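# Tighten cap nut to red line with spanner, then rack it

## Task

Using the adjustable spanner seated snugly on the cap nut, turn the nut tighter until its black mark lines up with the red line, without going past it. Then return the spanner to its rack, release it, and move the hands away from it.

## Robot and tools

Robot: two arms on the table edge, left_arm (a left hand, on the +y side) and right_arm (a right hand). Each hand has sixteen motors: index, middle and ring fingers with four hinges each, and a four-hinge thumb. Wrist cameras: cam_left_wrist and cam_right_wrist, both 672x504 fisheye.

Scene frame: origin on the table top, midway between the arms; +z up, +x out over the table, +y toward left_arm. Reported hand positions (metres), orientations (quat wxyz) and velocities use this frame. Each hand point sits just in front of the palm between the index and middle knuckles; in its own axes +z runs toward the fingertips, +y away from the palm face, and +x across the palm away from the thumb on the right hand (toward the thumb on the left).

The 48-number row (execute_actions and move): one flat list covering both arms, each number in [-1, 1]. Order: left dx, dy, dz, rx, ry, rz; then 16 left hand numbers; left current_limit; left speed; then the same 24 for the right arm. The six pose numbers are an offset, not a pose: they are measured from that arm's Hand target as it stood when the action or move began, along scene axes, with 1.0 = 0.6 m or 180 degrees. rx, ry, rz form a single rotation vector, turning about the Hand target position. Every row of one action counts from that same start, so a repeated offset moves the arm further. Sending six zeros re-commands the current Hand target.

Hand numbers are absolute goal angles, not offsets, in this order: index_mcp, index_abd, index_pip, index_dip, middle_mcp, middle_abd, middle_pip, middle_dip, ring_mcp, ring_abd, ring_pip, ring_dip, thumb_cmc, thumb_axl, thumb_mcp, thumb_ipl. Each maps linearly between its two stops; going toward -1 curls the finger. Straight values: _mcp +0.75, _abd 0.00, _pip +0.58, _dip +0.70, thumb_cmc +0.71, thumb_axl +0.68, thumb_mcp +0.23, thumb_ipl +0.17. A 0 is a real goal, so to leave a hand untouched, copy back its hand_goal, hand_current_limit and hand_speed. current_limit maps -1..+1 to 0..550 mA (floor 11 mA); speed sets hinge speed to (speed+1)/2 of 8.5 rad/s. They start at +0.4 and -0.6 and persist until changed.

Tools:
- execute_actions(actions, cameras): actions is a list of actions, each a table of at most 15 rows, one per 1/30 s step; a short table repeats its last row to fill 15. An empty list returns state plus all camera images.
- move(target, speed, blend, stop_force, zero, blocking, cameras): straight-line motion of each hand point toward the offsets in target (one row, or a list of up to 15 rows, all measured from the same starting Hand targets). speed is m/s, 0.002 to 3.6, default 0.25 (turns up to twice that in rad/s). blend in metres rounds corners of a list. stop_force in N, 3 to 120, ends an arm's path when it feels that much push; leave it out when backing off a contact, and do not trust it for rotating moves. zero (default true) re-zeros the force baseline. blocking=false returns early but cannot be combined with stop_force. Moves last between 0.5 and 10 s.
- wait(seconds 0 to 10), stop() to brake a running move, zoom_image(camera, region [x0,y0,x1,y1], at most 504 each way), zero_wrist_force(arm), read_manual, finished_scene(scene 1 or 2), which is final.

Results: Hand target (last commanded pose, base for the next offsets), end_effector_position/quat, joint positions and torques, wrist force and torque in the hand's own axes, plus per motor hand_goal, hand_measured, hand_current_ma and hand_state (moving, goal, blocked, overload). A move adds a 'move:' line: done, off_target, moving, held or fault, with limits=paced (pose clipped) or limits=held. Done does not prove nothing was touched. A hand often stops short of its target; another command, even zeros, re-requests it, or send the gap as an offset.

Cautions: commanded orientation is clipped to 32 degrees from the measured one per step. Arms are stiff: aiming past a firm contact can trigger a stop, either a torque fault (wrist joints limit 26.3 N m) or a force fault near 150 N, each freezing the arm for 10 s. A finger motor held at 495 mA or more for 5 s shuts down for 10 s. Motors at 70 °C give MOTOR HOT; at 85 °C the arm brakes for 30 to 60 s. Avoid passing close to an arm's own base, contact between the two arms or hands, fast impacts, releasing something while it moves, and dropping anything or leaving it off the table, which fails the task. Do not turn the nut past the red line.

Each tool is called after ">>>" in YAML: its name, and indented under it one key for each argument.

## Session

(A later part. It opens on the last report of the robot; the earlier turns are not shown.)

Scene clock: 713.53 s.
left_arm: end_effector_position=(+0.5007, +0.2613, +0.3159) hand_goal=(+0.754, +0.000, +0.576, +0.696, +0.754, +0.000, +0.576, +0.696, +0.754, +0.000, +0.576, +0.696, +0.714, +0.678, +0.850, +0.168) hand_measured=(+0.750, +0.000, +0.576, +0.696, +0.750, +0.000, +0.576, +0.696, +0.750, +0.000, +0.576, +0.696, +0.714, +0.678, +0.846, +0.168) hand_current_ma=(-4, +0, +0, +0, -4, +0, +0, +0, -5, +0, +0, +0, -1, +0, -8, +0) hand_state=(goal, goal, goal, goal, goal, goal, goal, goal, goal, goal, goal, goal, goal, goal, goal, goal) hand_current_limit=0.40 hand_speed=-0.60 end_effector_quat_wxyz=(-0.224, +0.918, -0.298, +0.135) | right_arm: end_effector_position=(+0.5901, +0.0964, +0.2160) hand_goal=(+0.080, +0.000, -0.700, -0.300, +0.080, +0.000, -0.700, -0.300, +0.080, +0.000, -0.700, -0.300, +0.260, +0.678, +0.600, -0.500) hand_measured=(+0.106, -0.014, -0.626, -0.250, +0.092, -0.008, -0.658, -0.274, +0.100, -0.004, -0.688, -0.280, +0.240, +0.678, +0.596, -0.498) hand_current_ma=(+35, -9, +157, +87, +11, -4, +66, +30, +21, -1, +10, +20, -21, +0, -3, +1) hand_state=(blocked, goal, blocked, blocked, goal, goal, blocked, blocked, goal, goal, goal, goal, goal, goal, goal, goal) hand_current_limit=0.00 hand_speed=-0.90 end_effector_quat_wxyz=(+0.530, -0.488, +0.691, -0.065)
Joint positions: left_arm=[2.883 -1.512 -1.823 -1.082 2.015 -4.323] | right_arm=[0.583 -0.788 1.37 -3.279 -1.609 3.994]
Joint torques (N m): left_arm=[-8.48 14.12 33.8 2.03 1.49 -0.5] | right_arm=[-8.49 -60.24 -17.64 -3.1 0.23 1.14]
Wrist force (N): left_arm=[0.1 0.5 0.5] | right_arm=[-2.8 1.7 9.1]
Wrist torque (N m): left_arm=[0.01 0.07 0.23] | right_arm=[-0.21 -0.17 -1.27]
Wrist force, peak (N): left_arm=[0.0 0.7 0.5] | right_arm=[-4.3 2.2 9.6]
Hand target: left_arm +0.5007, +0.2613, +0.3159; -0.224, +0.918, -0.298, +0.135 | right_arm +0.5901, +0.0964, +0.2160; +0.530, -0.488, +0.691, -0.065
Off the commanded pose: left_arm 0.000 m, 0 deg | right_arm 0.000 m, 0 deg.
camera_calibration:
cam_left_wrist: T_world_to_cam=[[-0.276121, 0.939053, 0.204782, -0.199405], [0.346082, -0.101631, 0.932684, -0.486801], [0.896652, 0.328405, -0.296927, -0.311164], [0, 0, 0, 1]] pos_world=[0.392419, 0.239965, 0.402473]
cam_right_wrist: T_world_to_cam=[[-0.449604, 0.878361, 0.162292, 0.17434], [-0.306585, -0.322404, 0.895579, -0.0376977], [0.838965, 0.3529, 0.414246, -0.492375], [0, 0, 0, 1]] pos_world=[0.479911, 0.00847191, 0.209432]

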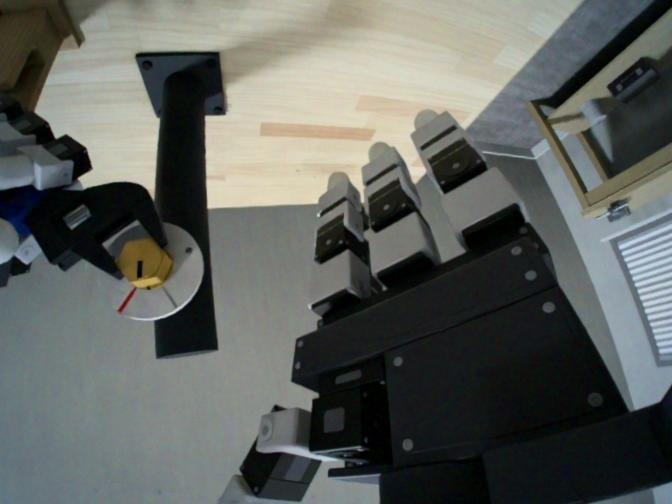

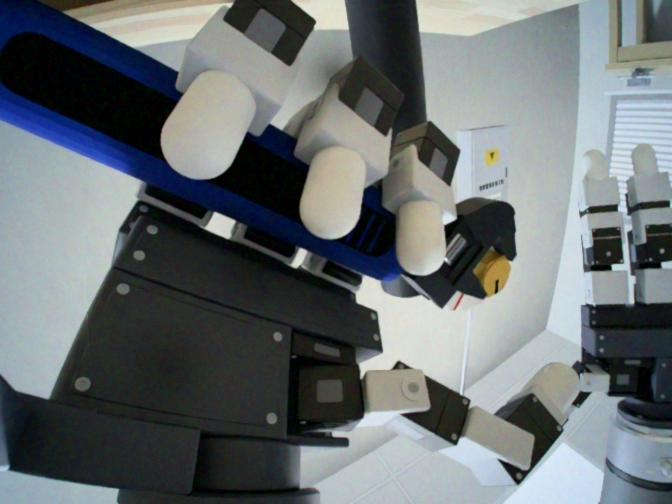

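>>> execute_actions:
  actions:
    - [[0,0,0,0,0,0,0.754,0,0.576,0.696,0.754,0,0.576,0.696,0.754,0,0.576,0.696,0.714,0.678,0.85,0.168,0.4,-0.6,0,0,0,0,0,0,0.0,0,-0.80,-0.45,0.0,0,-0.80,-0.45,0.0,0,-0.80,-0.45,0.26,0.678,0.6,-0.5,0.0,-0.9]]
    - [[0,0,0,0,0,0,0.754,0,0.576,0.696,0.754,0,0.576,0.696,0.754,0,0.576,0.696,0.714,0.678,0.85,0.168,0.4,-0.6,0,0,0,0,0,0,-0.05,0,-0.90,-0.60,-0.05,0,-0.90,-0.60,-0.05,0,-0.90,-0.60,0.26,0.678,0.6,-0.5,0.1,-0.9]]
  cameras: ["all"]

>>> zoom_image:
  camera: "cam_right_wrist"
  region: [400, 180, 560, 340]

>>> zoom_image:
  camera: "cam_left_wrist"
  region: [60, 180, 220, 330]

Scene clock: 715.17 s.
left_arm: end_effector_position=(+0.5007, +0.2613, +0.3159) hand_goal=(+0.754, +0.000, +0.576, +0.696, +0.754, +0.000, +0.576, +0.696, +0.754, +0.000, +0.576, +0.696, +0.714, +0.678, +0.850, +0.168) hand_measured=(+0.750, +0.000, +0.576, +0.696, +0.750, +0.000, +0.576, +0.696, +0.750, +0.000, +0.576, +0.696, +0.714, +0.678, +0.846, +0.168) hand_current_ma=(-4, +0, +0, +0, -4, +0, +0, +0, -5, +0, +0, +0, -1, +0, -8, +0) hand_state=(goal, goal, goal, goal, goal, goal, goal, goal, goal, goal, goal, goal, goal, goal, goal, goal) hand_current_limit=0.40 hand_speed=-0.60 end_effector_quat_wxyz=(-0.224, +0.918, -0.298, +0.135) | right_arm: end_effector_position=(+0.5901, +0.0964, +0.2160) hand_goal=(-0.050, +0.000, -0.900, -0.600, -0.050, +0.000, -0.900, -0.600, -0.050, +0.000, -0.900, -0.600, +0.260, +0.678, +0.600, -0.500) hand_measured=(+0.050, -0.028, -0.626, -0.354, +0.020, -0.020, -0.660, -0.374, +0.008, -0.008, -0.690, -0.370, +0.240, +0.678, +0.596, -0.498) hand_current_ma=(+270, -29, +303, +303, +154, -16, +303, +302, +116, -4, +302, +303, -20, +0, -3, +1) hand_state=(blocked, blocked, blocked, blocked, blocked, goal, blocked, blocked, blocked, goal, blocked, blocked, goal, goal, goal, goal) hand_current_limit=0.10 hand_speed=-0.90 end_effector_quat_wxyz=(+0.530, -0.488, +0.691, -0.065)
Joint positions: left_arm=[2.883 -1.512 -1.823 -1.082 2.015 -4.323] | right_arm=[0.583 -0.788 1.37 -3.279 -1.609 3.994]
Joint torques (N m): left_arm=[-8.34 13.99 34.31 1.94 1.37 -0.66] | right_arm=[-8.13 -60.39 -17.88 -3.1 -1.57 1.25]
Wrist force (N): left_arm=[0.2 0.4 0.4] | right_arm=[-4.4 11.2 13.1]
Wrist torque (N m): left_arm=[-0.01 0.07 0.25] | right_arm=[0.31 0.37 -1.23]
Wrist force, peak (N): left_arm=[0.1 0.6 0.6] | right_arm=[-6.2 7.0 19.0]
Hand target: left_arm +0.5007, +0.2613, +0.3159; -0.224, +0.918, -0.298, +0.135 | right_arm +0.5901, +0.0964, +0.2160; +0.530, -0.488, +0.691, -0.065
Off the commanded pose: left_arm 0.000 m, 0 deg | right_arm 0.000 m, 0 deg.
camera_calibration:
cam_left_wrist: T_world_to_cam=[[-0.276121, 0.939053, 0.204782, -0.199405], [0.346082, -0.101631, 0.932684, -0.486801], [0.896652, 0.328405, -0.296927, -0.311164], [0, 0, 0, 1]] pos_world=[0.392419, 0.239965, 0.402473]
cam_right_wrist: T_world_to_cam=[[-0.44963, 0.878324, 0.162418, 0.174326], [-0.30645, -0.322489, 0.895594, -0.037765], [0.839, 0.352913, 0.414163, -0.492375], [0, 0, 0, 1]] pos_world=[0.479912, 0.00847178, 0.209432]

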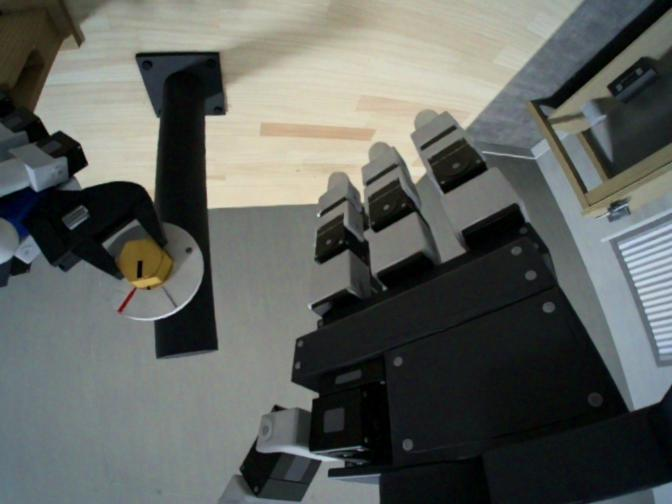

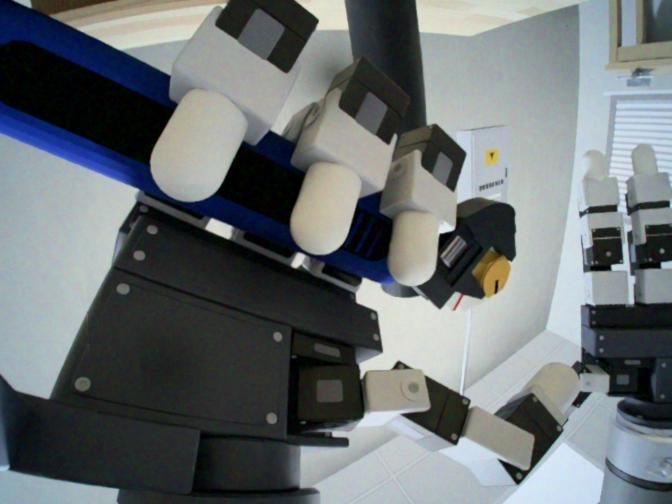

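Scaled by 3.150 from the camera's 672x504 image, which has a finer 960x720 frame.

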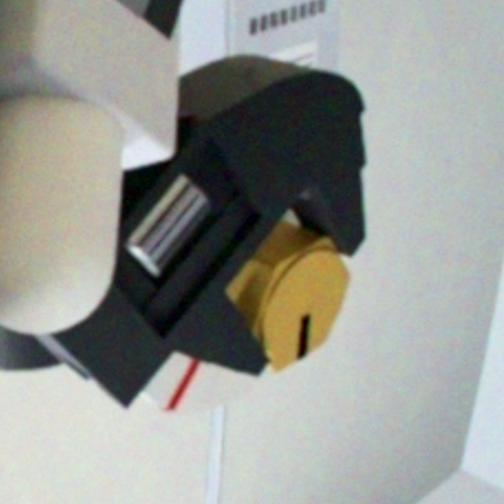

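Scaled by 3.150 from the camera's 672x504 image, which has a finer 960x720 frame.

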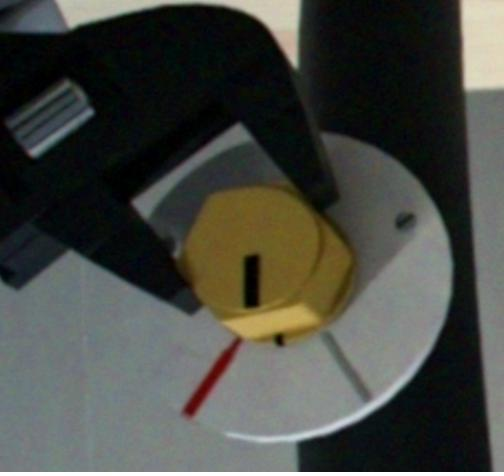

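>>> move:
  target: [0,0,0,0,0,0,0.754,0,0.576,0.696,0.754,0,0.576,0.696,0.754,0,0.576,0.696,0.714,0.678,0.85,0.168,0.4,-0.6,0,0.00207,-0.0014,0,0,0,-0.05,0,-0.90,-0.60,-0.05,0,-0.90,-0.60,-0.05,0,-0.90,-0.60,0.26,0.678,0.6,-0.5,0.1,-0.9]
  speed: 0.02
  cameras: []

Scene clock: 716.53 s.
left_arm: end_effector_position=(+0.5007, +0.2613, +0.3159) hand_goal=(+0.754, +0.000, +0.576, +0.696, +0.754, +0.000, +0.576, +0.696, +0.754, +0.000, +0.576, +0.696, +0.714, +0.678, +0.850, +0.168) hand_measured=(+0.750, +0.000, +0.576, +0.696, +0.750, +0.000, +0.576, +0.696, +0.750, +0.000, +0.576, +0.696, +0.714, +0.678, +0.846, +0.168) hand_current_ma=(-4, +0, +0, +0, -4, +0, +0, +0, -5, +0, +0, +0, -1, +0, -8, +0) hand_state=(goal, goal, goal, goal, goal, goal, goal, goal, goal, goal, goal, goal, goal, goal, goal, goal) hand_current_limit=0.40 hand_speed=-0.60 end_effector_quat_wxyz=(-0.224, +0.918, -0.298, +0.135) | right_arm: end_effector_position=(+0.5902, +0.0975, +0.2152) hand_goal=(-0.050, +0.000, -0.900, -0.600, -0.050, +0.000, -0.900, -0.600, -0.050, +0.000, -0.900, -0.600, +0.260, +0.678, +0.600, -0.500) hand_measured=(+0.028, -0.028, -0.626, -0.384, +0.008, -0.018, -0.660, -0.378, -0.002, -0.006, -0.690, -0.370, +0.240, +0.678, +0.596, -0.498) hand_current_ma=(+191, -29, +302, +297, +119, -15, +302, +301, +91, -3, +302, +301, -20, +0, -3, +1) hand_state=(moving, blocked, blocked, moving, blocked, goal, blocked, blocked, moving, moving, blocked, blocked, goal, goal, goal, goal) hand_current_limit=0.10 hand_speed=-0.90 end_effector_quat_wxyz=(+0.530, -0.488, +0.691, -0.065)
Joint positions: left_arm=[2.883 -1.512 -1.823 -1.082 2.015 -4.323] | right_arm=[0.584 -0.785 1.367 -3.279 -1.61 3.994]
Joint torques (N m): left_arm=[-9.23 14.62 34.06 1.94 1.4 -0.43] | right_arm=[20.79 -47.86 -32.2 -2.28 1.16 4.05]
Wrist force (N): left_arm=[0.0 0.4 0.4] | right_arm=[5.2 -6.5 8.3]
Wrist torque (N m): left_arm=[0.01 0.08 0.23] | right_arm=[-0.12 0.20 -1.38]
Wrist force, peak (N): left_arm=[0.1 0.5 0.7] | right_arm=[-4.7 11.3 13.4]
Hand target: left_arm +0.5007, +0.2613, +0.3159; -0.224, +0.918, -0.298, +0.135 | right_arm +0.5901, +0.0976, +0.2151; +0.530, -0.488, +0.691, -0.065
Off the commanded pose: left_arm 0.000 m, 0 deg | right_arm 0.000 m, 0 deg.
move: done
No camera images: "cameras" was empty.

>>> move:
  target: [0,0,0,0,0,0,0.754,0,0.576,0.696,0.754,0,0.576,0.696,0.754,0,0.576,0.696,0.714,0.678,0.85,0.168,0.4,-0.6,0,-0.00095,0.00065,0,0,0,-0.05,0,-0.90,-0.60,-0.05,0,-0.90,-0.60,-0.05,0,-0.90,-0.60,0.26,0.678,0.6,-0.5,0.15,-0.9]
  speed: 0.02
  cameras: []

>>> wait:
  seconds: 1.0
  cameras: ["all"]

>>> zoom_image:
  camera: "cam_right_wrist"
  region: [400, 180, 560, 340]

>>> zoom_image:
  camera: "cam_left_wrist"
  region: [60, 180, 220, 330]

Scene clock: 717.77 s.
left_arm: end_effector_position=(+0.5007, +0.2613, +0.3159) hand_goal=(+0.754, +0.000, +0.576, +0.696, +0.754, +0.000, +0.576, +0.696, +0.754, +0.000, +0.576, +0.696, +0.714, +0.678, +0.850, +0.168) hand_measured=(+0.750, +0.000, +0.576, +0.696, +0.750, +0.000, +0.576, +0.696, +0.750, +0.000, +0.576, +0.696, +0.714, +0.678, +0.846, +0.168) hand_current_ma=(-4, +0, +0, +0, -4, +0, +0, +0, -5, +0, +0, +0, -1, +0, -8, +0) hand_state=(goal, goal, goal, goal, goal, goal, goal, goal, goal, goal, goal, goal, goal, goal, goal, goal) hand_current_limit=0.40 hand_speed=-0.60 end_effector_quat_wxyz=(-0.224, +0.918, -0.298, +0.135) | right_arm: end_effector_position=(+0.5901, +0.0971, +0.2155) hand_goal=(-0.050, +0.000, -0.900, -0.600, -0.050, +0.000, -0.900, -0.600, -0.050, +0.000, -0.900, -0.600, +0.260, +0.678, +0.600, -0.500) hand_measured=(+0.026, -0.028, -0.624, -0.388, +0.008, -0.018, -0.660, -0.380, -0.002, -0.006, -0.690, -0.372, +0.240, +0.678, +0.596, -0.498) hand_current_ma=(+180, -29, +316, +316, +115, -14, +316, +316, +88, -2, +316, +316, -20, +0, -3, +1) hand_state=(blocked, blocked, blocked, blocked, blocked, goal, blocked, blocked, blocked, goal, blocked, blocked, goal, goal, goal, goal) hand_current_limit=0.15 hand_speed=-0.90 end_effector_quat_wxyz=(+0.530, -0.488, +0.691, -0.065)
Joint positions: left_arm=[2.883 -1.512 -1.823 -1.082 2.015 -4.323] | right_arm=[0.584 -0.786 1.368 -3.279 -1.609 3.994]
Joint torques (N m): left_arm=[-8.85 12.89 34.41 2.01 1.29 -0.54] | right_arm=[-11.97 -77.06 -14.27 -2.94 2.18 -0.9]
Wrist force (N): left_arm=[0.3 0.5 0.4] | right_arm=[0.0 3.3 16.1]
Wrist torque (N m): left_arm=[0.01 0.05 0.26] | right_arm=[-0.08 0.30 -1.55]
Wrist force, peak (N): left_arm=[0.1 0.6 0.7] | right_arm=[0.0 3.3 16.1]
Hand target: left_arm +0.5007, +0.2613, +0.3159; -0.224, +0.918, -0.298, +0.135 | right_arm +0.5901, +0.0970, +0.2155; +0.530, -0.488, +0.691, -0.065
Off the commanded pose: left_arm 0.000 m, 0 deg | right_arm 0.000 m, 0 deg.
move: done
No camera images: "cameras" was empty.

Scene clock: 718.77 s.
left_arm: end_effector_position=(+0.5007, +0.2613, +0.3159) hand_goal=(+0.754, +0.000, +0.576, +0.696, +0.754, +0.000, +0.576, +0.696, +0.754, +0.000, +0.576, +0.696, +0.714, +0.678, +0.850, +0.168) hand_measured=(+0.750, +0.000, +0.576, +0.696, +0.750, +0.000, +0.576, +0.696, +0.750, +0.000, +0.576, +0.696, +0.714, +0.678, +0.846, +0.168) hand_current_ma=(-4, +0, +0, +0, -4, +0, +0, +0, -5, +0, +0, +0, -1, +0, -8, +0) hand_state=(goal, goal, goal, goal, goal, goal, goal, goal, goal, goal, goal, goal, goal, goal, goal, goal) hand_current_limit=0.40 hand_speed=-0.60 end_effector_quat_wxyz=(-0.224, +0.918, -0.298, +0.135) | right_arm: end_effector_position=(+0.5901, +0.0970, +0.2155) hand_goal=(-0.050, +0.000, -0.900, -0.600, -0.050, +0.000, -0.900, -0.600, -0.050, +0.000, -0.900, -0.600, +0.260, +0.678, +0.600, -0.500) hand_measured=(+0.026, -0.028, -0.624, -0.390, +0.008, -0.018, -0.660, -0.380, -0.002, -0.006, -0.690, -0.372, +0.240, +0.678, +0.596, -0.498) hand_current_ma=(+180, -29, +316, +316, +115, -14, +316, +316, +88, -2, +316, +316, -20, +0, -3, +1) hand_state=(blocked, blocked, blocked, blocked, blocked, goal, blocked, blocked, blocked, goal, blocked, blocked, goal, goal, goal, goal) hand_current_limit=0.15 hand_speed=-0.90 end_effector_quat_wxyz=(+0.530, -0.488, +0.691, -0.065)
Joint positions: left_arm=[2.883 -1.512 -1.823 -1.082 2.015 -4.323] | right_arm=[0.584 -0.786 1.368 -3.279 -1.609 3.994]
Joint torques (N m): left_arm=[-8.38 14.05 33.46 2.03 1.24 -0.55] | right_arm=[-13.46 -76.59 -14.49 -5.92 0.35 -0.88]
Wrist force (N): left_arm=[0.0 0.3 0.4] | right_arm=[-1.4 4.8 15.5]
Wrist torque (N m): left_arm=[-0.01 0.08 0.23] | right_arm=[0.00 0.32 -1.57]
Wrist force, peak (N): left_arm=[-0.2 0.4 0.8] | right_arm=[-1.1 4.8 16.3]
Hand target: left_arm +0.5007, +0.2613, +0.3159; -0.224, +0.918, -0.298, +0.135 | right_arm +0.5901, +0.0970, +0.2155; +0.530, -0.488, +0.691, -0.065
Off the commanded pose: left_arm 0.000 m, 0 deg | right_arm 0.000 m, 0 deg.
wait: 1.00 s; at rest by 0.17 s
camera_calibration:
cam_left_wrist: T_world_to_cam=[[-0.276121, 0.939053, 0.204782, -0.199405], [0.346082, -0.101631, 0.932684, -0.486801], [0.896652, 0.328405, -0.296927, -0.311164], [0, 0, 0, 1]] pos_world=[0.392419, 0.239965, 0.402473]
cam_right_wrist: T_world_to_cam=[[-0.449604, 0.878352, 0.162339, 0.173868], [-0.306489, -0.322411, 0.895609, -0.0371981], [0.839, 0.352914, 0.414163, -0.492421], [0, 0, 0, 1]] pos_world=[0.479912, 0.00907187, 0.209032]

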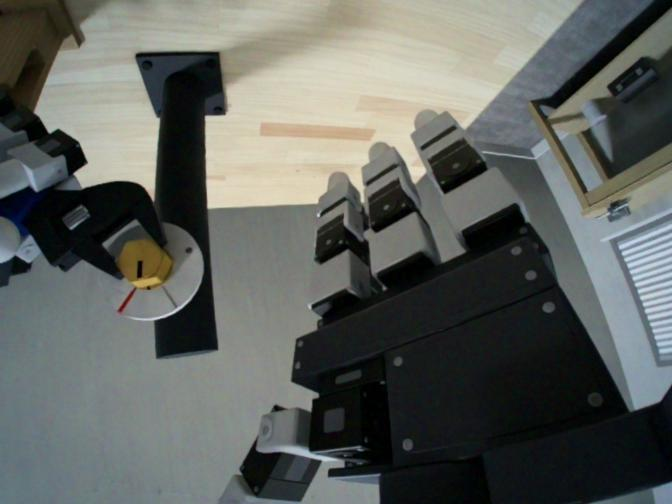

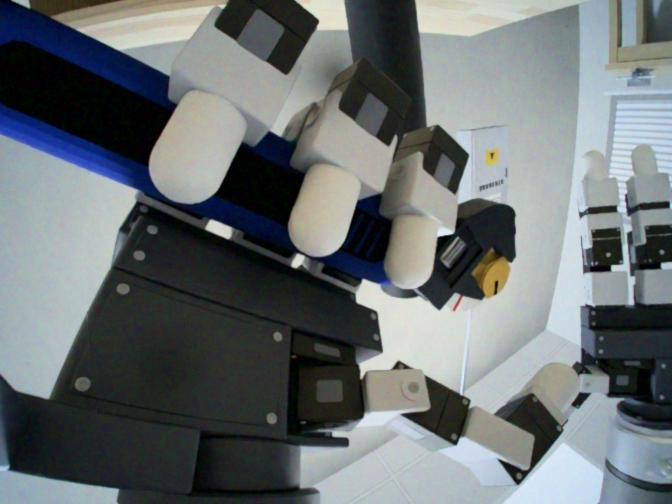

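Scaled by 3.150 from the camera's 672x504 image, which has a finer 960x720 frame.

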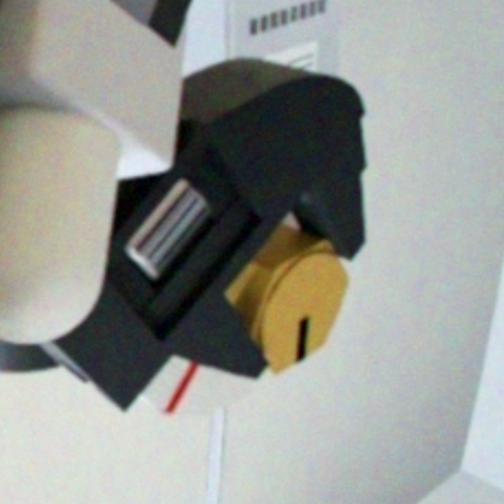

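Scaled by 3.150 from the camera's 672x504 image, which has a finer 960x720 frame.

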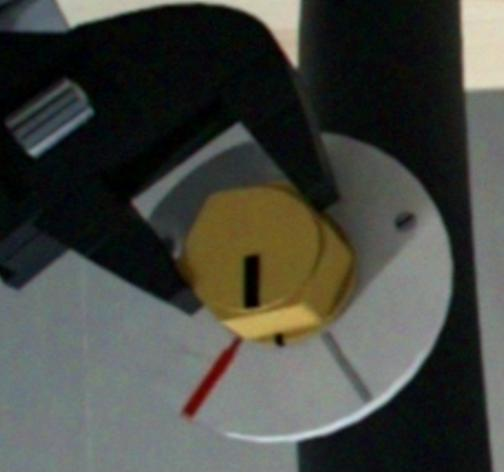

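>>> move:
  target: [0,0,0,0,0,0,0.754,0,0.576,0.696,0.754,0,0.576,0.696,0.754,0,0.576,0.696,0.714,0.678,0.85,0.168,0.4,-0.6,0.0012,0.0051,0.0066,0,0,0,-0.05,0,-0.90,-0.60,-0.05,0,-0.90,-0.60,-0.05,0,-0.90,-0.60,0.26,0.678,0.6,-0.5,0.15,-0.9]
  speed: 0.015
  stop_force: 15
  cameras: ["all"]

>>> zoom_image:
  camera: "cam_right_wrist"
  region: [400, 180, 560, 340]

>>> zoom_image:
  camera: "cam_left_wrist"
  region: [60, 180, 220, 330]

Scene clock: 721.77 s.
left_arm: end_effector_position=(+0.5007, +0.2613, +0.3159) hand_goal=(+0.754, +0.000, +0.576, +0.696, +0.754, +0.000, +0.576, +0.696, +0.754, +0.000, +0.576, +0.696, +0.714, +0.678, +0.850, +0.168) hand_measured=(+0.750, +0.000, +0.576, +0.696, +0.750, +0.000, +0.576, +0.696, +0.750, +0.000, +0.576, +0.696, +0.714, +0.678, +0.846, +0.168) hand_current_ma=(-4, +0, +0, +0, -4, +0, +0, +0, -5, +0, +0, +0, -1, +0, -8, +0) hand_state=(goal, goal, goal, goal, goal, goal, goal, goal, goal, goal, goal, goal, goal, goal, goal, goal) hand_current_limit=0.40 hand_speed=-0.60 end_effector_quat_wxyz=(-0.224, +0.918, -0.298, +0.135) | right_arm: end_effector_position=(+0.5904, +0.0973, +0.2160) hand_goal=(-0.050, +0.000, -0.900, -0.600, -0.050, +0.000, -0.900, -0.600, -0.050, +0.000, -0.900, -0.600, +0.260, +0.678, +0.600, -0.500) hand_measured=(+0.024, -0.028, -0.620, -0.390, +0.006, -0.018, -0.660, -0.380, -0.002, -0.004, -0.690, -0.372, +0.240, +0.678, +0.596, -0.498) hand_current_ma=(+175, -29, +316, +316, +112, -14, +316, +316, +88, -1, +316, +316, -20, +0, -3, +1) hand_state=(blocked, blocked, blocked, blocked, blocked, goal, blocked, blocked, blocked, goal, blocked, blocked, goal, goal, goal, goal) hand_current_limit=0.15 hand_speed=-0.90 end_effector_quat_wxyz=(+0.530, -0.488, +0.691, -0.065)
Joint positions: left_arm=[2.883 -1.512 -1.823 -1.082 2.015 -4.323] | right_arm=[0.584 -0.786 1.366 -3.277 -1.61 3.994]
Joint torques (N m): left_arm=[-8.62 14.05 34.22 2.04 1.39 -0.54] | right_arm=[-11.01 -78.97 -20.59 -9.08 2.2 1.86]
Wrist force (N): left_arm=[0.1 0.3 0.6] | right_arm=[10.0 9.5 11.1]
Wrist torque (N m): left_arm=[-0.02 0.08 0.24] | right_arm=[0.35 0.10 -1.03]
Wrist force, peak (N): left_arm=[0.0 0.7 0.6] | right_arm=[19.0 10.1 9.1]
Hand target: left_arm +0.5007, +0.2613, +0.3159; -0.224, +0.918, -0.298, +0.135 | right_arm +0.5904, +0.0973, +0.2160; +0.530, -0.488, +0.691, -0.065 (not the last commanded pose)
Off the commanded pose: left_arm 0.000 m, 0 deg | right_arm 0.005 m, 0 deg.
move: contact (right_arm)
camera_calibration:
cam_left_wrist: T_world_to_cam=[[-0.276121, 0.939053, 0.204782, -0.199405], [0.346082, -0.101631, 0.932684, -0.486801], [0.896652, 0.328405, -0.296927, -0.311164], [0, 0, 0, 1]] pos_world=[0.392419, 0.239965, 0.402473]
cam_right_wrist: T_world_to_cam=[[-0.449412, 0.87849, 0.162123, 0.173564], [-0.30642, -0.322066, 0.895757, -0.0375561], [0.839127, 0.352886, 0.413928, -0.492913], [0, 0, 0, 1]] pos_world=[0.480111, 0.00937234, 0.209533]

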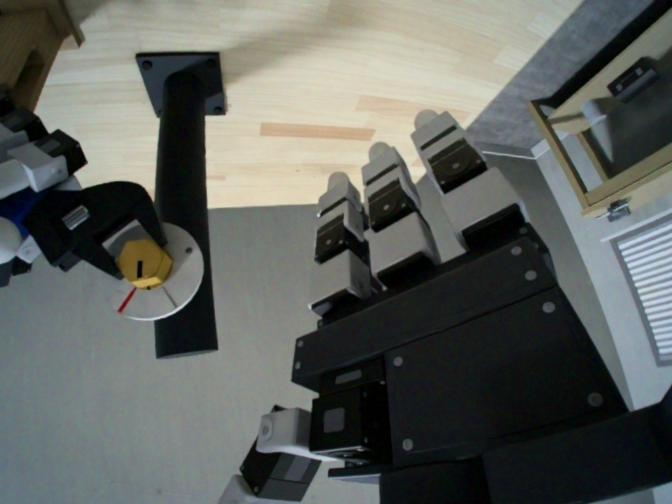

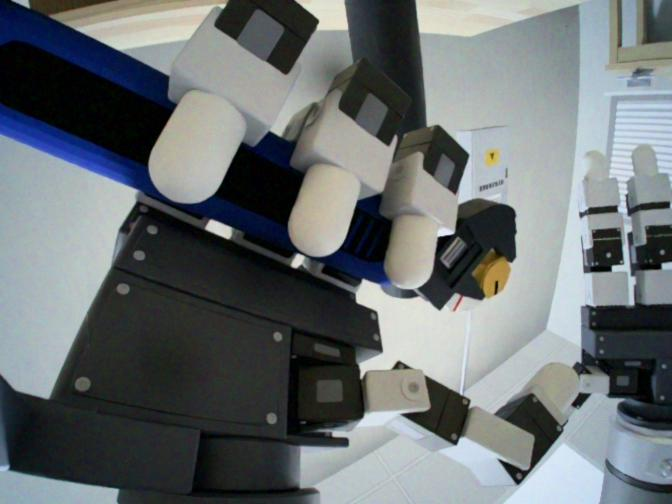

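Scaled by 3.150 from the camera's 672x504 image, which has a finer 960x720 frame.

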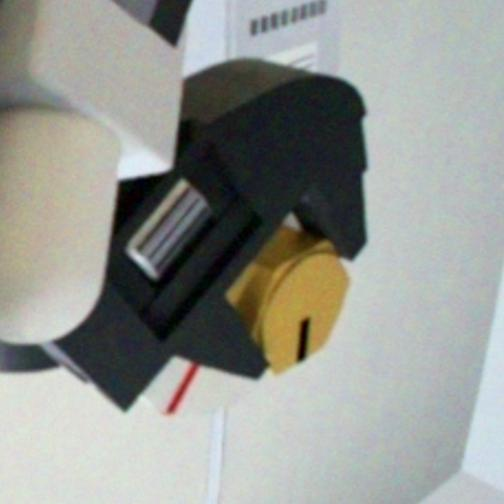

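Scaled by 3.150 from the camera's 672x504 image, which has a finer 960x720 frame.

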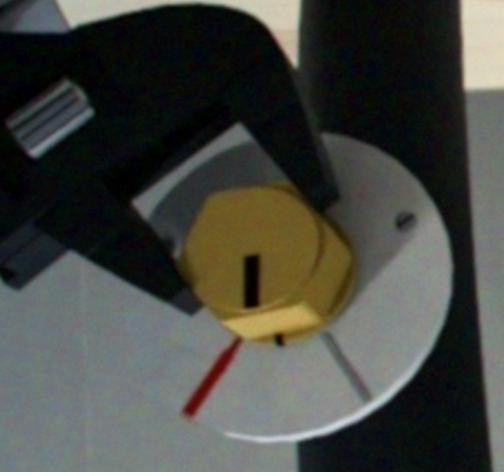

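>>> move:
  target: [0,0,0,0,0,0,0.754,0,0.576,0.696,0.754,0,0.576,0.696,0.754,0,0.576,0.696,0.714,0.678,0.85,0.168,0.4,-0.6,0.00333,-0.0003,-0.0012,0,0,0,-0.05,0,-0.90,-0.60,-0.05,0,-0.90,-0.60,-0.05,0,-0.90,-0.60,0.26,0.678,0.6,-0.5,0.15,-0.9]
  speed: 0.015
  cameras: []

Scene clock: 722.87 s.
left_arm: end_effector_position=(+0.5007, +0.2613, +0.3159) hand_goal=(+0.754, +0.000, +0.576, +0.696, +0.754, +0.000, +0.576, +0.696, +0.754, +0.000, +0.576, +0.696, +0.714, +0.678, +0.850, +0.168) hand_measured=(+0.750, +0.000, +0.576, +0.696, +0.750, +0.000, +0.576, +0.696, +0.750, +0.000, +0.576, +0.696, +0.714, +0.678, +0.846, +0.168) hand_current_ma=(-4, +0, +0, +0, -4, +0, +0, +0, -5, +0, +0, +0, -1, +0, -8, +0) hand_state=(goal, goal, goal, goal, goal, goal, goal, goal, goal, goal, goal, goal, goal, goal, goal, goal) hand_current_limit=0.40 hand_speed=-0.60 end_effector_quat_wxyz=(-0.224, +0.918, -0.298, +0.135) | right_arm: end_effector_position=(+0.5922, +0.0972, +0.2154) hand_goal=(-0.050, +0.000, -0.900, -0.600, -0.050, +0.000, -0.900, -0.600, -0.050, +0.000, -0.900, -0.600, +0.260, +0.678, +0.600, -0.500) hand_measured=(+0.014, -0.028, -0.616, -0.390, -0.002, -0.018, -0.660, -0.382, -0.008, -0.006, -0.690, -0.372, +0.240, +0.678, +0.596, -0.498) hand_current_ma=(+139, -29, +316, +316, +88, -14, +316, +315, +74, -3, +316, +316, -20, +0, -3, +1) hand_state=(blocked, blocked, blocked, blocked, blocked, goal, blocked, blocked, blocked, goal, blocked, blocked, goal, goal, goal, goal) hand_current_limit=0.15 hand_speed=-0.90 end_effector_quat_wxyz=(+0.530, -0.488, +0.691, -0.065)
Joint positions: left_arm=[2.883 -1.512 -1.823 -1.082 2.015 -4.323] | right_arm=[0.582 -0.783 1.362 -3.276 -1.608 3.993]
Joint torques (N m): left_arm=[-9.38 14.8 33.4 2.05 1.48 -0.69] | right_arm=[-24.65 -50.52 -33.24 -2.46 -0.97 -1.05]
Wrist force (N): left_arm=[0.0 0.3 0.4] | right_arm=[-5.7 18.4 6.1]
Wrist torque (N m): left_arm=[0.00 0.08 0.23] | right_arm=[0.93 0.12 -1.43]
Wrist force, peak (N): left_arm=[0.1 0.5 0.6] | right_arm=[-5.7 18.4 6.1]
Hand target: left_arm +0.5007, +0.2613, +0.3159; -0.224, +0.918, -0.298, +0.135 | right_arm +0.5924, +0.0971, +0.2153; +0.530, -0.488, +0.691, -0.065
Off the commanded pose: left_arm 0.000 m, 0 deg | right_arm 0.000 m, 0 deg.
move: done
No camera images: "cameras" was empty.

>>> move:
  target: [0,0,0,0,0,0,0.754,0,0.576,0.696,0.754,0,0.576,0.696,0.754,0,0.576,0.696,0.714,0.678,0.85,0.168,0.4,-0.6,-0.0013,0.0015,-0.001,0,0,0,-0.05,0,-0.90,-0.60,-0.05,0,-0.90,-0.60,-0.05,0,-0.90,-0.60,0.26,0.678,0.6,-0.5,0.15,-0.9]
  speed: 0.015
  cameras: ["all"]

>>> zoom_image:
  camera: "cam_right_wrist"
  region: [420, 190, 540, 310]

>>> zoom_image:
  camera: "cam_left_wrist"
  region: [0, 130, 200, 330]

Scene clock: 724.00 s.
left_arm: end_effector_position=(+0.5007, +0.2613, +0.3159) hand_goal=(+0.754, +0.000, +0.576, +0.696, +0.754, +0.000, +0.576, +0.696, +0.754, +0.000, +0.576, +0.696, +0.714, +0.678, +0.850, +0.168) hand_measured=(+0.750, +0.000, +0.576, +0.696, +0.750, +0.000, +0.576, +0.696, +0.750, +0.000, +0.576, +0.696, +0.714, +0.678, +0.846, +0.168) hand_current_ma=(-4, +0, +0, +0, -4, +0, +0, +0, -5, +0, +0, +0, -1, +0, -8, +0) hand_state=(goal, goal, goal, goal, goal, goal, goal, goal, goal, goal, goal, goal, goal, goal, goal, goal) hand_current_limit=0.40 hand_speed=-0.60 end_effector_quat_wxyz=(-0.224, +0.918, -0.298, +0.135) | right_arm: end_effector_position=(+0.5917, +0.0979, +0.2147) hand_goal=(-0.050, +0.000, -0.900, -0.600, -0.050, +0.000, -0.900, -0.600, -0.050, +0.000, -0.900, -0.600, +0.260, +0.678, +0.600, -0.500) hand_measured=(+0.008, -0.028, -0.614, -0.406, -0.004, -0.018, -0.660, -0.384, -0.008, -0.006, -0.690, -0.372, +0.240, +0.678, +0.596, -0.498) hand_current_ma=(+116, -29, +316, +316, +83, -13, +316, +316, +72, -2, +316, +316, -20, +0, -3, +1) hand_state=(blocked, blocked, blocked, moving, blocked, goal, blocked, blocked, blocked, goal, blocked, blocked, goal, goal, goal, goal) hand_current_limit=0.15 hand_speed=-0.90 end_effector_quat_wxyz=(+0.530, -0.488, +0.691, -0.065)
Joint positions: left_arm=[2.883 -1.512 -1.823 -1.082 2.015 -4.323] | right_arm=[0.584 -0.782 1.362 -3.277 -1.61 3.994]
Joint torques (N m): left_arm=[-8.06 14.76 33.58 2.01 1.36 -0.47] | right_arm=[14.74 -49.16 -15.19 -7.32 -0.53 4]
Wrist force (N): left_arm=[0.0 0.4 0.5] | right_arm=[4.7 2.2 3.9]
Wrist torque (N m): left_arm=[-0.01 0.08 0.23] | right_arm=[0.46 0.03 -1.21]
Wrist force, peak (N): left_arm=[0.5 0.7 0.5] | right_arm=[-9.2 18.7 6.3]
Hand target: left_arm +0.5007, +0.2613, +0.3159; -0.224, +0.918, -0.298, +0.135 | right_arm +0.5916, +0.0980, +0.2147; +0.530, -0.488, +0.691, -0.065
Off the commanded pose: left_arm 0.000 m, 0 deg | right_arm 0.000 m, 0 deg.
move: done
camera_calibration:
cam_left_wrist: T_world_to_cam=[[-0.276121, 0.939053, 0.204782, -0.199405], [0.346082, -0.101631, 0.932684, -0.486801], [0.896652, 0.328405, -0.296927, -0.311164], [0, 0, 0, 1]] pos_world=[0.392419, 0.239965, 0.402473]
cam_right_wrist: T_world_to_cam=[[-0.449303, 0.878559, 0.162054, 0.173793], [-0.3065, -0.321974, 0.895763, -0.0357641], [0.839157, 0.3528, 0.413942, -0.493694], [0, 0, 0, 1]] pos_world=[0.481411, 0.00997263, 0.208233]

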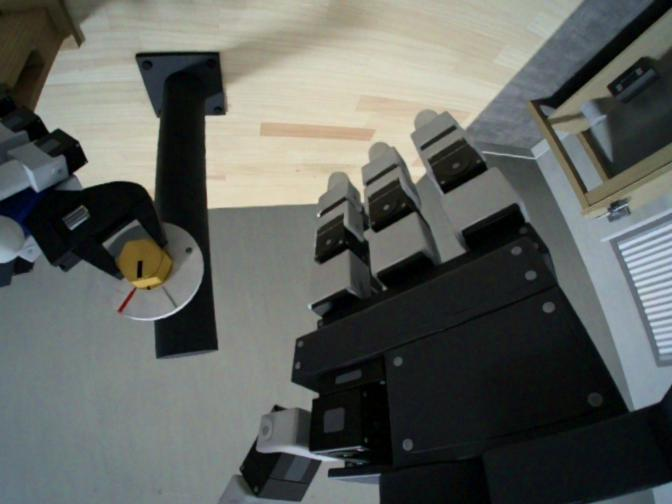

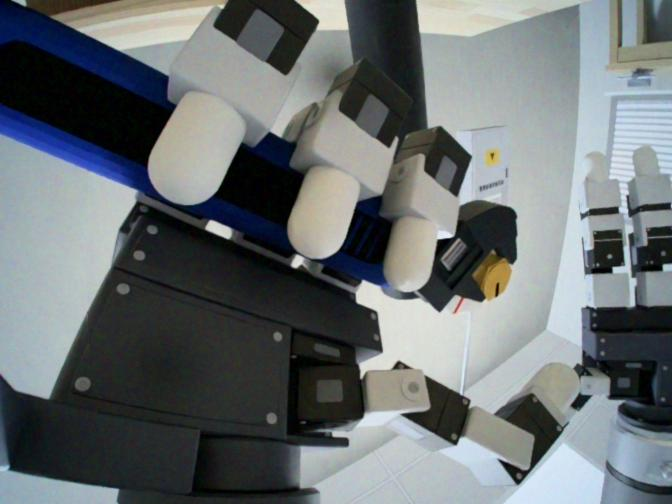

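Scaled by 4.200 from the camera's 672x504 image, which has a finer 960x720 frame.

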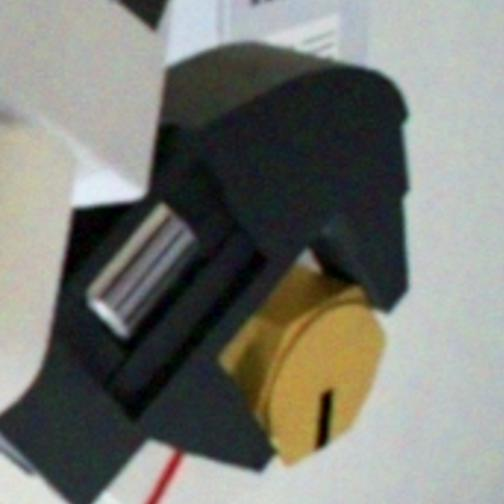

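Scaled by 2.520 from the camera's 672x504 image, which has a finer 960x720 frame.

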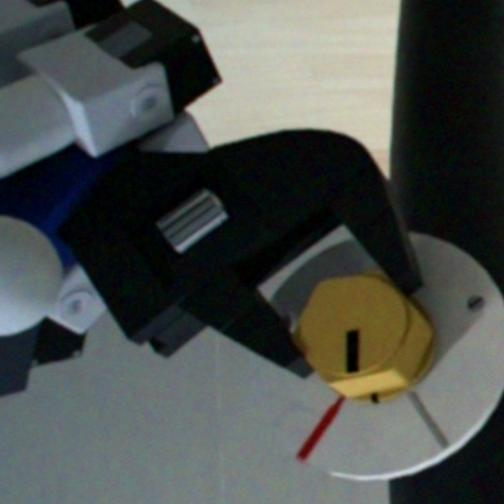

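>>> move:
  target: [0,0,0,0,0,0,0.754,0,0.576,0.696,0.754,0,0.576,0.696,0.754,0,0.576,0.696,0.714,0.678,0.85,0.168,0.4,-0.6,0,0.0047,0.0069,0,0,0,-0.08,0,-0.90,-0.60,-0.08,0,-0.90,-0.60,-0.08,0,-0.90,-0.60,0.26,0.678,0.6,-0.5,0.2,-0.9]
  speed: 0.015
  stop_force: 20
  cameras: ["all"]

>>> zoom_image:
  camera: "cam_left_wrist"
  region: [0, 130, 200, 330]

Scene clock: 727.37 s.
left_arm: end_effector_position=(+0.5007, +0.2613, +0.3159) hand_goal=(+0.754, +0.000, +0.576, +0.696, +0.754, +0.000, +0.576, +0.696, +0.754, +0.000, +0.576, +0.696, +0.714, +0.678, +0.850, +0.168) hand_measured=(+0.750, +0.000, +0.576, +0.696, +0.750, +0.000, +0.576, +0.696, +0.750, +0.000, +0.576, +0.696, +0.714, +0.678, +0.846, +0.168) hand_current_ma=(-4, +0, +0, +0, -4, +0, +0, +0, -5, +0, +0, +0, -1, +0, -8, +0) hand_state=(goal, goal, goal, goal, goal, goal, goal, goal, goal, goal, goal, goal, goal, goal, goal, goal) hand_current_limit=0.40 hand_speed=-0.60 end_effector_quat_wxyz=(-0.224, +0.918, -0.298, +0.135) | right_arm: end_effector_position=(+0.5916, +0.0986, +0.2152) hand_goal=(-0.080, +0.000, -0.900, -0.600, -0.080, +0.000, -0.900, -0.600, -0.080, +0.000, -0.900, -0.600, +0.260, +0.678, +0.600, -0.500) hand_measured=(-0.004, -0.028, -0.614, -0.420, -0.012, -0.010, -0.660, -0.388, -0.016, +0.000, -0.690, -0.376, +0.240, +0.678, +0.596, -0.498) hand_current_ma=(+177, -29, +330, +330, +151, -6, +330, +330, +136, +0, +330, +330, -20, +0, -3, +1) hand_state=(blocked, blocked, blocked, blocked, blocked, goal, blocked, blocked, blocked, goal, blocked, blocked, goal, goal, goal, goal) hand_current_limit=0.20 hand_speed=-0.90 end_effector_quat_wxyz=(+0.530, -0.488, +0.691, -0.065)
Joint positions: left_arm=[2.883 -1.512 -1.823 -1.082 2.015 -4.323] | right_arm=[0.585 -0.782 1.36 -3.274 -1.611 3.994]
Joint torques (N m): left_arm=[-8.63 14.74 34.42 1.91 1.53 -0.65] | right_arm=[-4.37 -56.99 -20.84 -6.47 2.43 -0.08]
Wrist force (N): left_arm=[-0.1 0.3 0.3] | right_arm=[13.9 1.3 9.5]
Wrist torque (N m): left_arm=[0.00 0.10 0.22] | right_arm=[0.23 -0.21 -0.95]
Wrist force, peak (N): left_arm=[0.0 0.6 0.7] | right_arm=[30.8 -0.5 7.7]
Hand target: left_arm +0.5007, +0.2613, +0.3159; -0.224, +0.918, -0.298, +0.135 | right_arm +0.5916, +0.0986, +0.2152; +0.530, -0.488, +0.691, -0.065 (not the last commanded pose)
Off the commanded pose: left_arm 0.000 m, 0 deg | right_arm 0.004 m, 0 deg.
move: contact (right_arm)
camera_calibration:
cam_left_wrist: T_world_to_cam=[[-0.276121, 0.939053, 0.204782, -0.199405], [0.346082, -0.101631, 0.932684, -0.486801], [0.896652, 0.328405, -0.296927, -0.311164], [0, 0, 0, 1]] pos_world=[0.392419, 0.239965, 0.402473]
cam_right_wrist: T_world_to_cam=[[-0.449124, 0.878662, 0.161987, 0.172962], [-0.305935, -0.321579, 0.896097, -0.0364547], [0.839459, 0.352902, 0.413243, -0.494107], [0, 0, 0, 1]] pos_world=[0.481311, 0.0106729, 0.208835]

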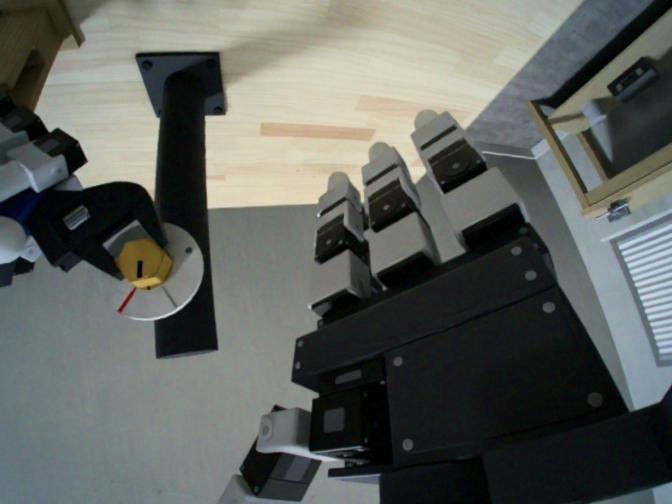

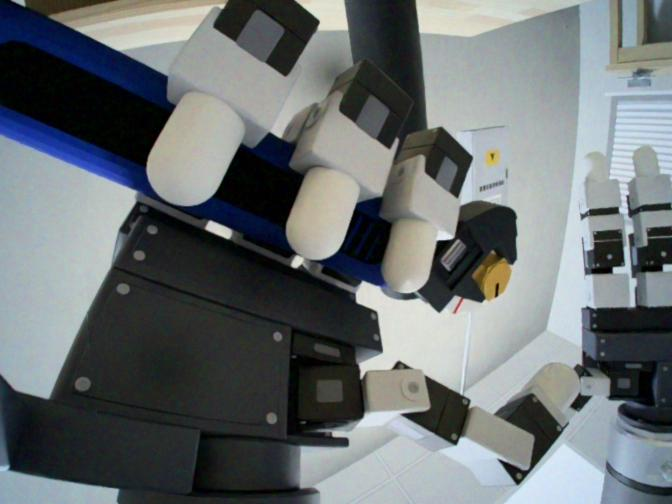

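Scaled by 2.520 from the camera's 672x504 image, which has a finer 960x720 frame.

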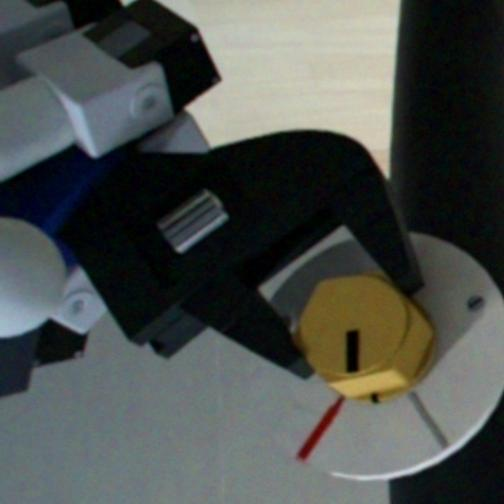

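>>> move:
  target: [0,0,0,0,0,0,0.754,0,0.576,0.696,0.754,0,0.576,0.696,0.754,0,0.576,0.696,0.714,0.678,0.85,0.168,0.4,-0.6,0,-0.0006,-0.0009,0,0,0,-0.08,0,-0.90,-0.60,-0.08,0,-0.90,-0.60,-0.08,0,-0.90,-0.60,0.11,0.678,0.2,-0.52,0.2,-0.6]
  speed: 0.015
  cameras: []

>>> execute_actions:
  actions:
    - [[0,0,0,0,0,0,0.754,0,0.576,0.696,0.754,0,0.576,0.696,0.754,0,0.576,0.696,0.714,0.678,0.85,0.168,0.4,-0.6,0,0,0,0,0,0,-0.08,0,-0.90,-0.60,-0.08,0,-0.90,-0.60,-0.08,0,-0.90,-0.60,0.11,0.678,0.06,-0.46,0.3,-0.6]]
    - [[0,0,0,0,0,0,0.754,0,0.576,0.696,0.754,0,0.576,0.696,0.754,0,0.576,0.696,0.714,0.678,0.85,0.168,0.4,-0.6,0,0,0,0,0,0,-0.08,0,-0.90,-0.60,-0.08,0,-0.90,-0.60,-0.08,0,-0.90,-0.60,0.11,0.678,-0.06,-0.459,0.4,-0.7]]
  cameras: ["all"]

>>> zoom_image:
  camera: "cam_left_wrist"
  region: [50, 190, 110, 250]

>>> zoom_image:
  camera: "cam_right_wrist"
  region: [420, 190, 540, 310]

Scene clock: 729.63 s.
left_arm: end_effector_position=(+0.5007, +0.2613, +0.3159) hand_goal=(+0.754, +0.000, +0.576, +0.696, +0.754, +0.000, +0.576, +0.696, +0.754, +0.000, +0.576, +0.696, +0.714, +0.678, +0.850, +0.168) hand_measured=(+0.750, +0.000, +0.576, +0.696, +0.750, +0.000, +0.576, +0.696, +0.750, +0.000, +0.576, +0.696, +0.714, +0.678, +0.846, +0.168) hand_current_ma=(-4, +0, +0, +0, -4, +0, +0, +0, -5, +0, +0, +0, -1, +0, -8, +0) hand_state=(goal, goal, goal, goal, goal, goal, goal, goal, goal, goal, goal, goal, goal, goal, goal, goal) hand_current_limit=0.40 hand_speed=-0.60 end_effector_quat_wxyz=(-0.224, +0.918, -0.298, +0.135) | right_arm: end_effector_position=(+0.5916, +0.0982, +0.2147) hand_goal=(-0.080, +0.000, -0.900, -0.600, -0.080, +0.000, -0.900, -0.600, -0.080, +0.000, -0.900, -0.600, +0.110, +0.678, +0.200, -0.520) hand_measured=(-0.004, -0.028, -0.614, -0.420, -0.012, -0.012, -0.660, -0.388, -0.016, -0.002, -0.690, -0.376, +0.104, +0.678, +0.200, -0.518) hand_current_ma=(+177, -29, +330, +330, +151, -7, +330, +330, +136, +0, +330, +330, -3, +0, +0, +1) hand_state=(blocked, blocked, blocked, blocked, blocked, goal, blocked, blocked, blocked, goal, blocked, blocked, goal, goal, goal, goal) hand_current_limit=0.20 hand_speed=-0.60 end_effector_quat_wxyz=(+0.530, -0.488, +0.691, -0.065)
Joint positions: left_arm=[2.883 -1.512 -1.823 -1.082 2.015 -4.323] | right_arm=[0.584 -0.782 1.361 -3.276 -1.61 3.994]
Joint torques (N m): left_arm=[-8.77 14.25 35.58 1.97 1.34 -0.68] | right_arm=[-12.52 -46.67 -10.16 -6.18 2.04 -1.24]
Wrist force (N): left_arm=[0.2 0.3 0.4] | right_arm=[-4.0 -0.9 13.1]
Wrist torque (N m): left_arm=[-0.01 0.06 0.25] | right_arm=[0.00 0.09 -1.62]
Wrist force, peak (N): left_arm=[0.1 0.7 0.6] | right_arm=[14.0 1.4 9.9]
Hand target: left_arm +0.5007, +0.2613, +0.3159; -0.224, +0.918, -0.298, +0.135 | right_arm +0.5916, +0.0982, +0.2146; +0.530, -0.488, +0.691, -0.065
Off the commanded pose: left_arm 0.000 m, 0 deg | right_arm 0.000 m, 0 deg.
move: done
No camera images: "cameras" was empty.

Scene clock: 730.83 s.
left_arm: end_effector_position=(+0.5007, +0.2613, +0.3159) hand_goal=(+0.754, +0.000, +0.576, +0.696, +0.754, +0.000, +0.576, +0.696, +0.754, +0.000, +0.576, +0.696, +0.714, +0.678, +0.850, +0.168) hand_measured=(+0.750, +0.000, +0.576, +0.696, +0.750, +0.000, +0.576, +0.696, +0.750, +0.000, +0.576, +0.696, +0.714, +0.678, +0.846, +0.168) hand_current_ma=(-4, +0, +0, +0, -4, +0, +0, +0, -5, +0, +0, +0, -1, +0, -8, +0) hand_state=(goal, goal, goal, goal, goal, goal, goal, goal, goal, goal, goal, goal, goal, goal, goal, goal) hand_current_limit=0.40 hand_speed=-0.60 end_effector_quat_wxyz=(-0.224, +0.918, -0.298, +0.135) | right_arm: end_effector_position=(+0.5916, +0.0982, +0.2146) hand_goal=(-0.080, +0.000, -0.900, -0.600, -0.080, +0.000, -0.900, -0.600, -0.080, +0.000, -0.900, -0.600, +0.110, +0.678, -0.060, -0.458) hand_measured=(-0.004, -0.028, -0.614, -0.422, -0.012, -0.012, -0.660, -0.392, -0.016, -0.002, -0.690, -0.378, +0.104, +0.678, -0.008, -0.454) hand_current_ma=(+177, -29, +385, +385, +151, -7, +385, +385, +135, -1, +385, +385, -3, +0, +136, +4) hand_state=(blocked, blocked, blocked, blocked, blocked, goal, blocked, blocked, blocked, goal, blocked, blocked, goal, goal, blocked, goal) hand_current_limit=0.40 hand_speed=-0.70 end_effector_quat_wxyz=(+0.530, -0.488, +0.691, -0.065)
Joint positions: left_arm=[2.883 -1.512 -1.823 -1.082 2.015 -4.323] | right_arm=[0.584 -0.782 1.361 -3.276 -1.61 3.994]
Joint torques (N m): left_arm=[-8.49 14.57 34.63 2.14 1.38 -0.73] | right_arm=[-12.98 -45.36 -10.63 -4.47 0.46 -1]
Wrist force (N): left_arm=[0.2 0.4 0.4] | right_arm=[-4.6 -1.4 9.6]
Wrist torque (N m): left_arm=[-0.01 0.05 0.25] | right_arm=[0.01 -0.20 -1.68]
Wrist force, peak (N): left_arm=[-0.4 0.6 0.4] | right_arm=[-6.2 -1.2 13.1]
Hand target: left_arm +0.5007, +0.2613, +0.3159; -0.224, +0.918, -0.298, +0.135 | right_arm +0.5916, +0.0982, +0.2146; +0.530, -0.488, +0.691, -0.065
Off the commanded pose: left_arm 0.000 m, 0 deg | right_arm 0.000 m, 0 deg.
camera_calibration:
cam_left_wrist: T_world_to_cam=[[-0.276121, 0.939053, 0.204782, -0.199405], [0.346082, -0.101631, 0.932684, -0.486801], [0.896652, 0.328405, -0.296927, -0.311164], [0, 0, 0, 1]] pos_world=[0.392419, 0.239965, 0.402473]
cam_right_wrist: T_world_to_cam=[[-0.449098, 0.87869, 0.161908, 0.173414], [-0.305975, -0.321501, 0.896112, -0.0360306], [0.839458, 0.352902, 0.413243, -0.493717], [0, 0, 0, 1]] pos_world=[0.481311, 0.010273, 0.208235]

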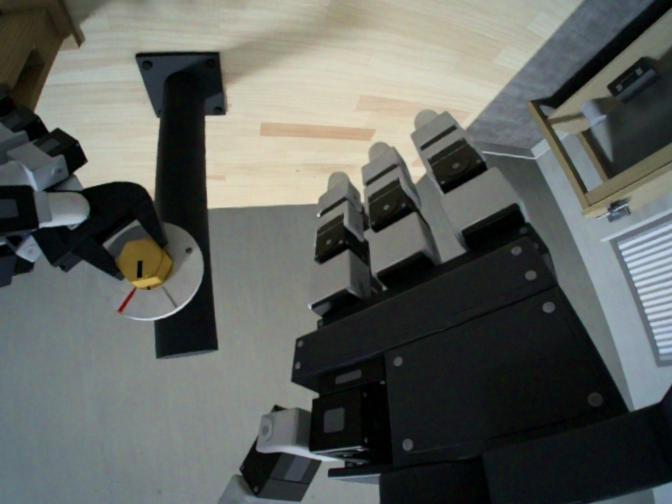

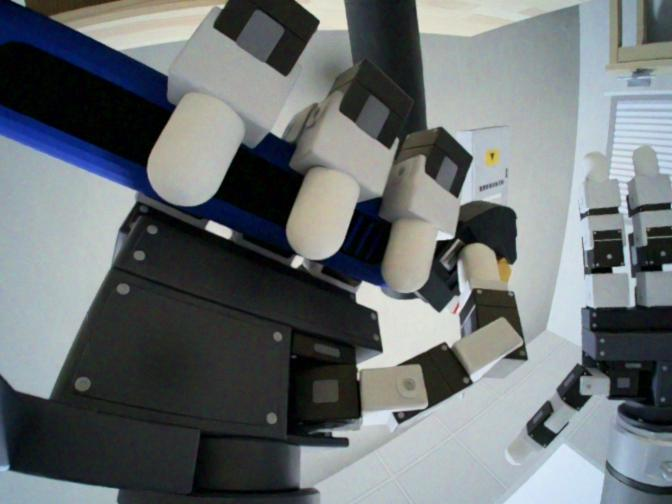

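Scaled by 8.400 from the camera's 672x504 image, which has a finer 960x720 frame.

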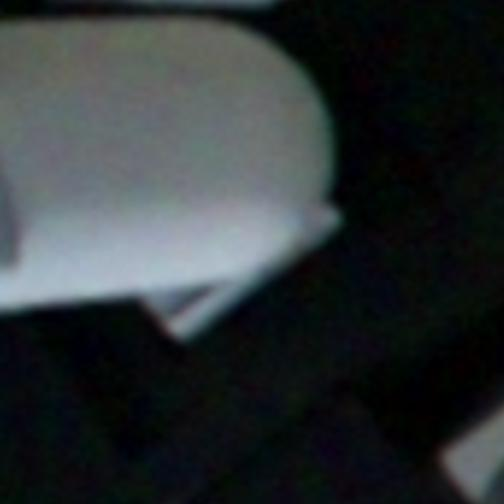

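Scaled by 4.200 from the camera's 672x504 image, which has a finer 960x720 frame.

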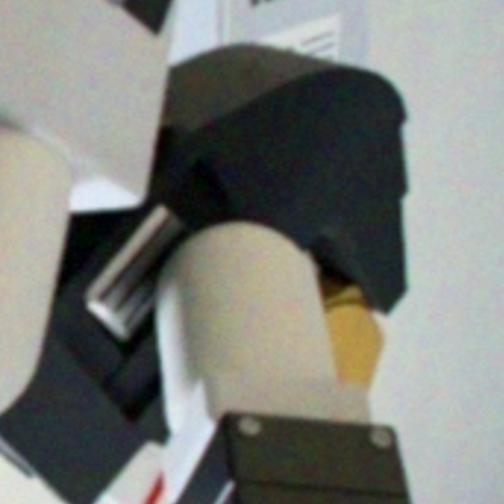

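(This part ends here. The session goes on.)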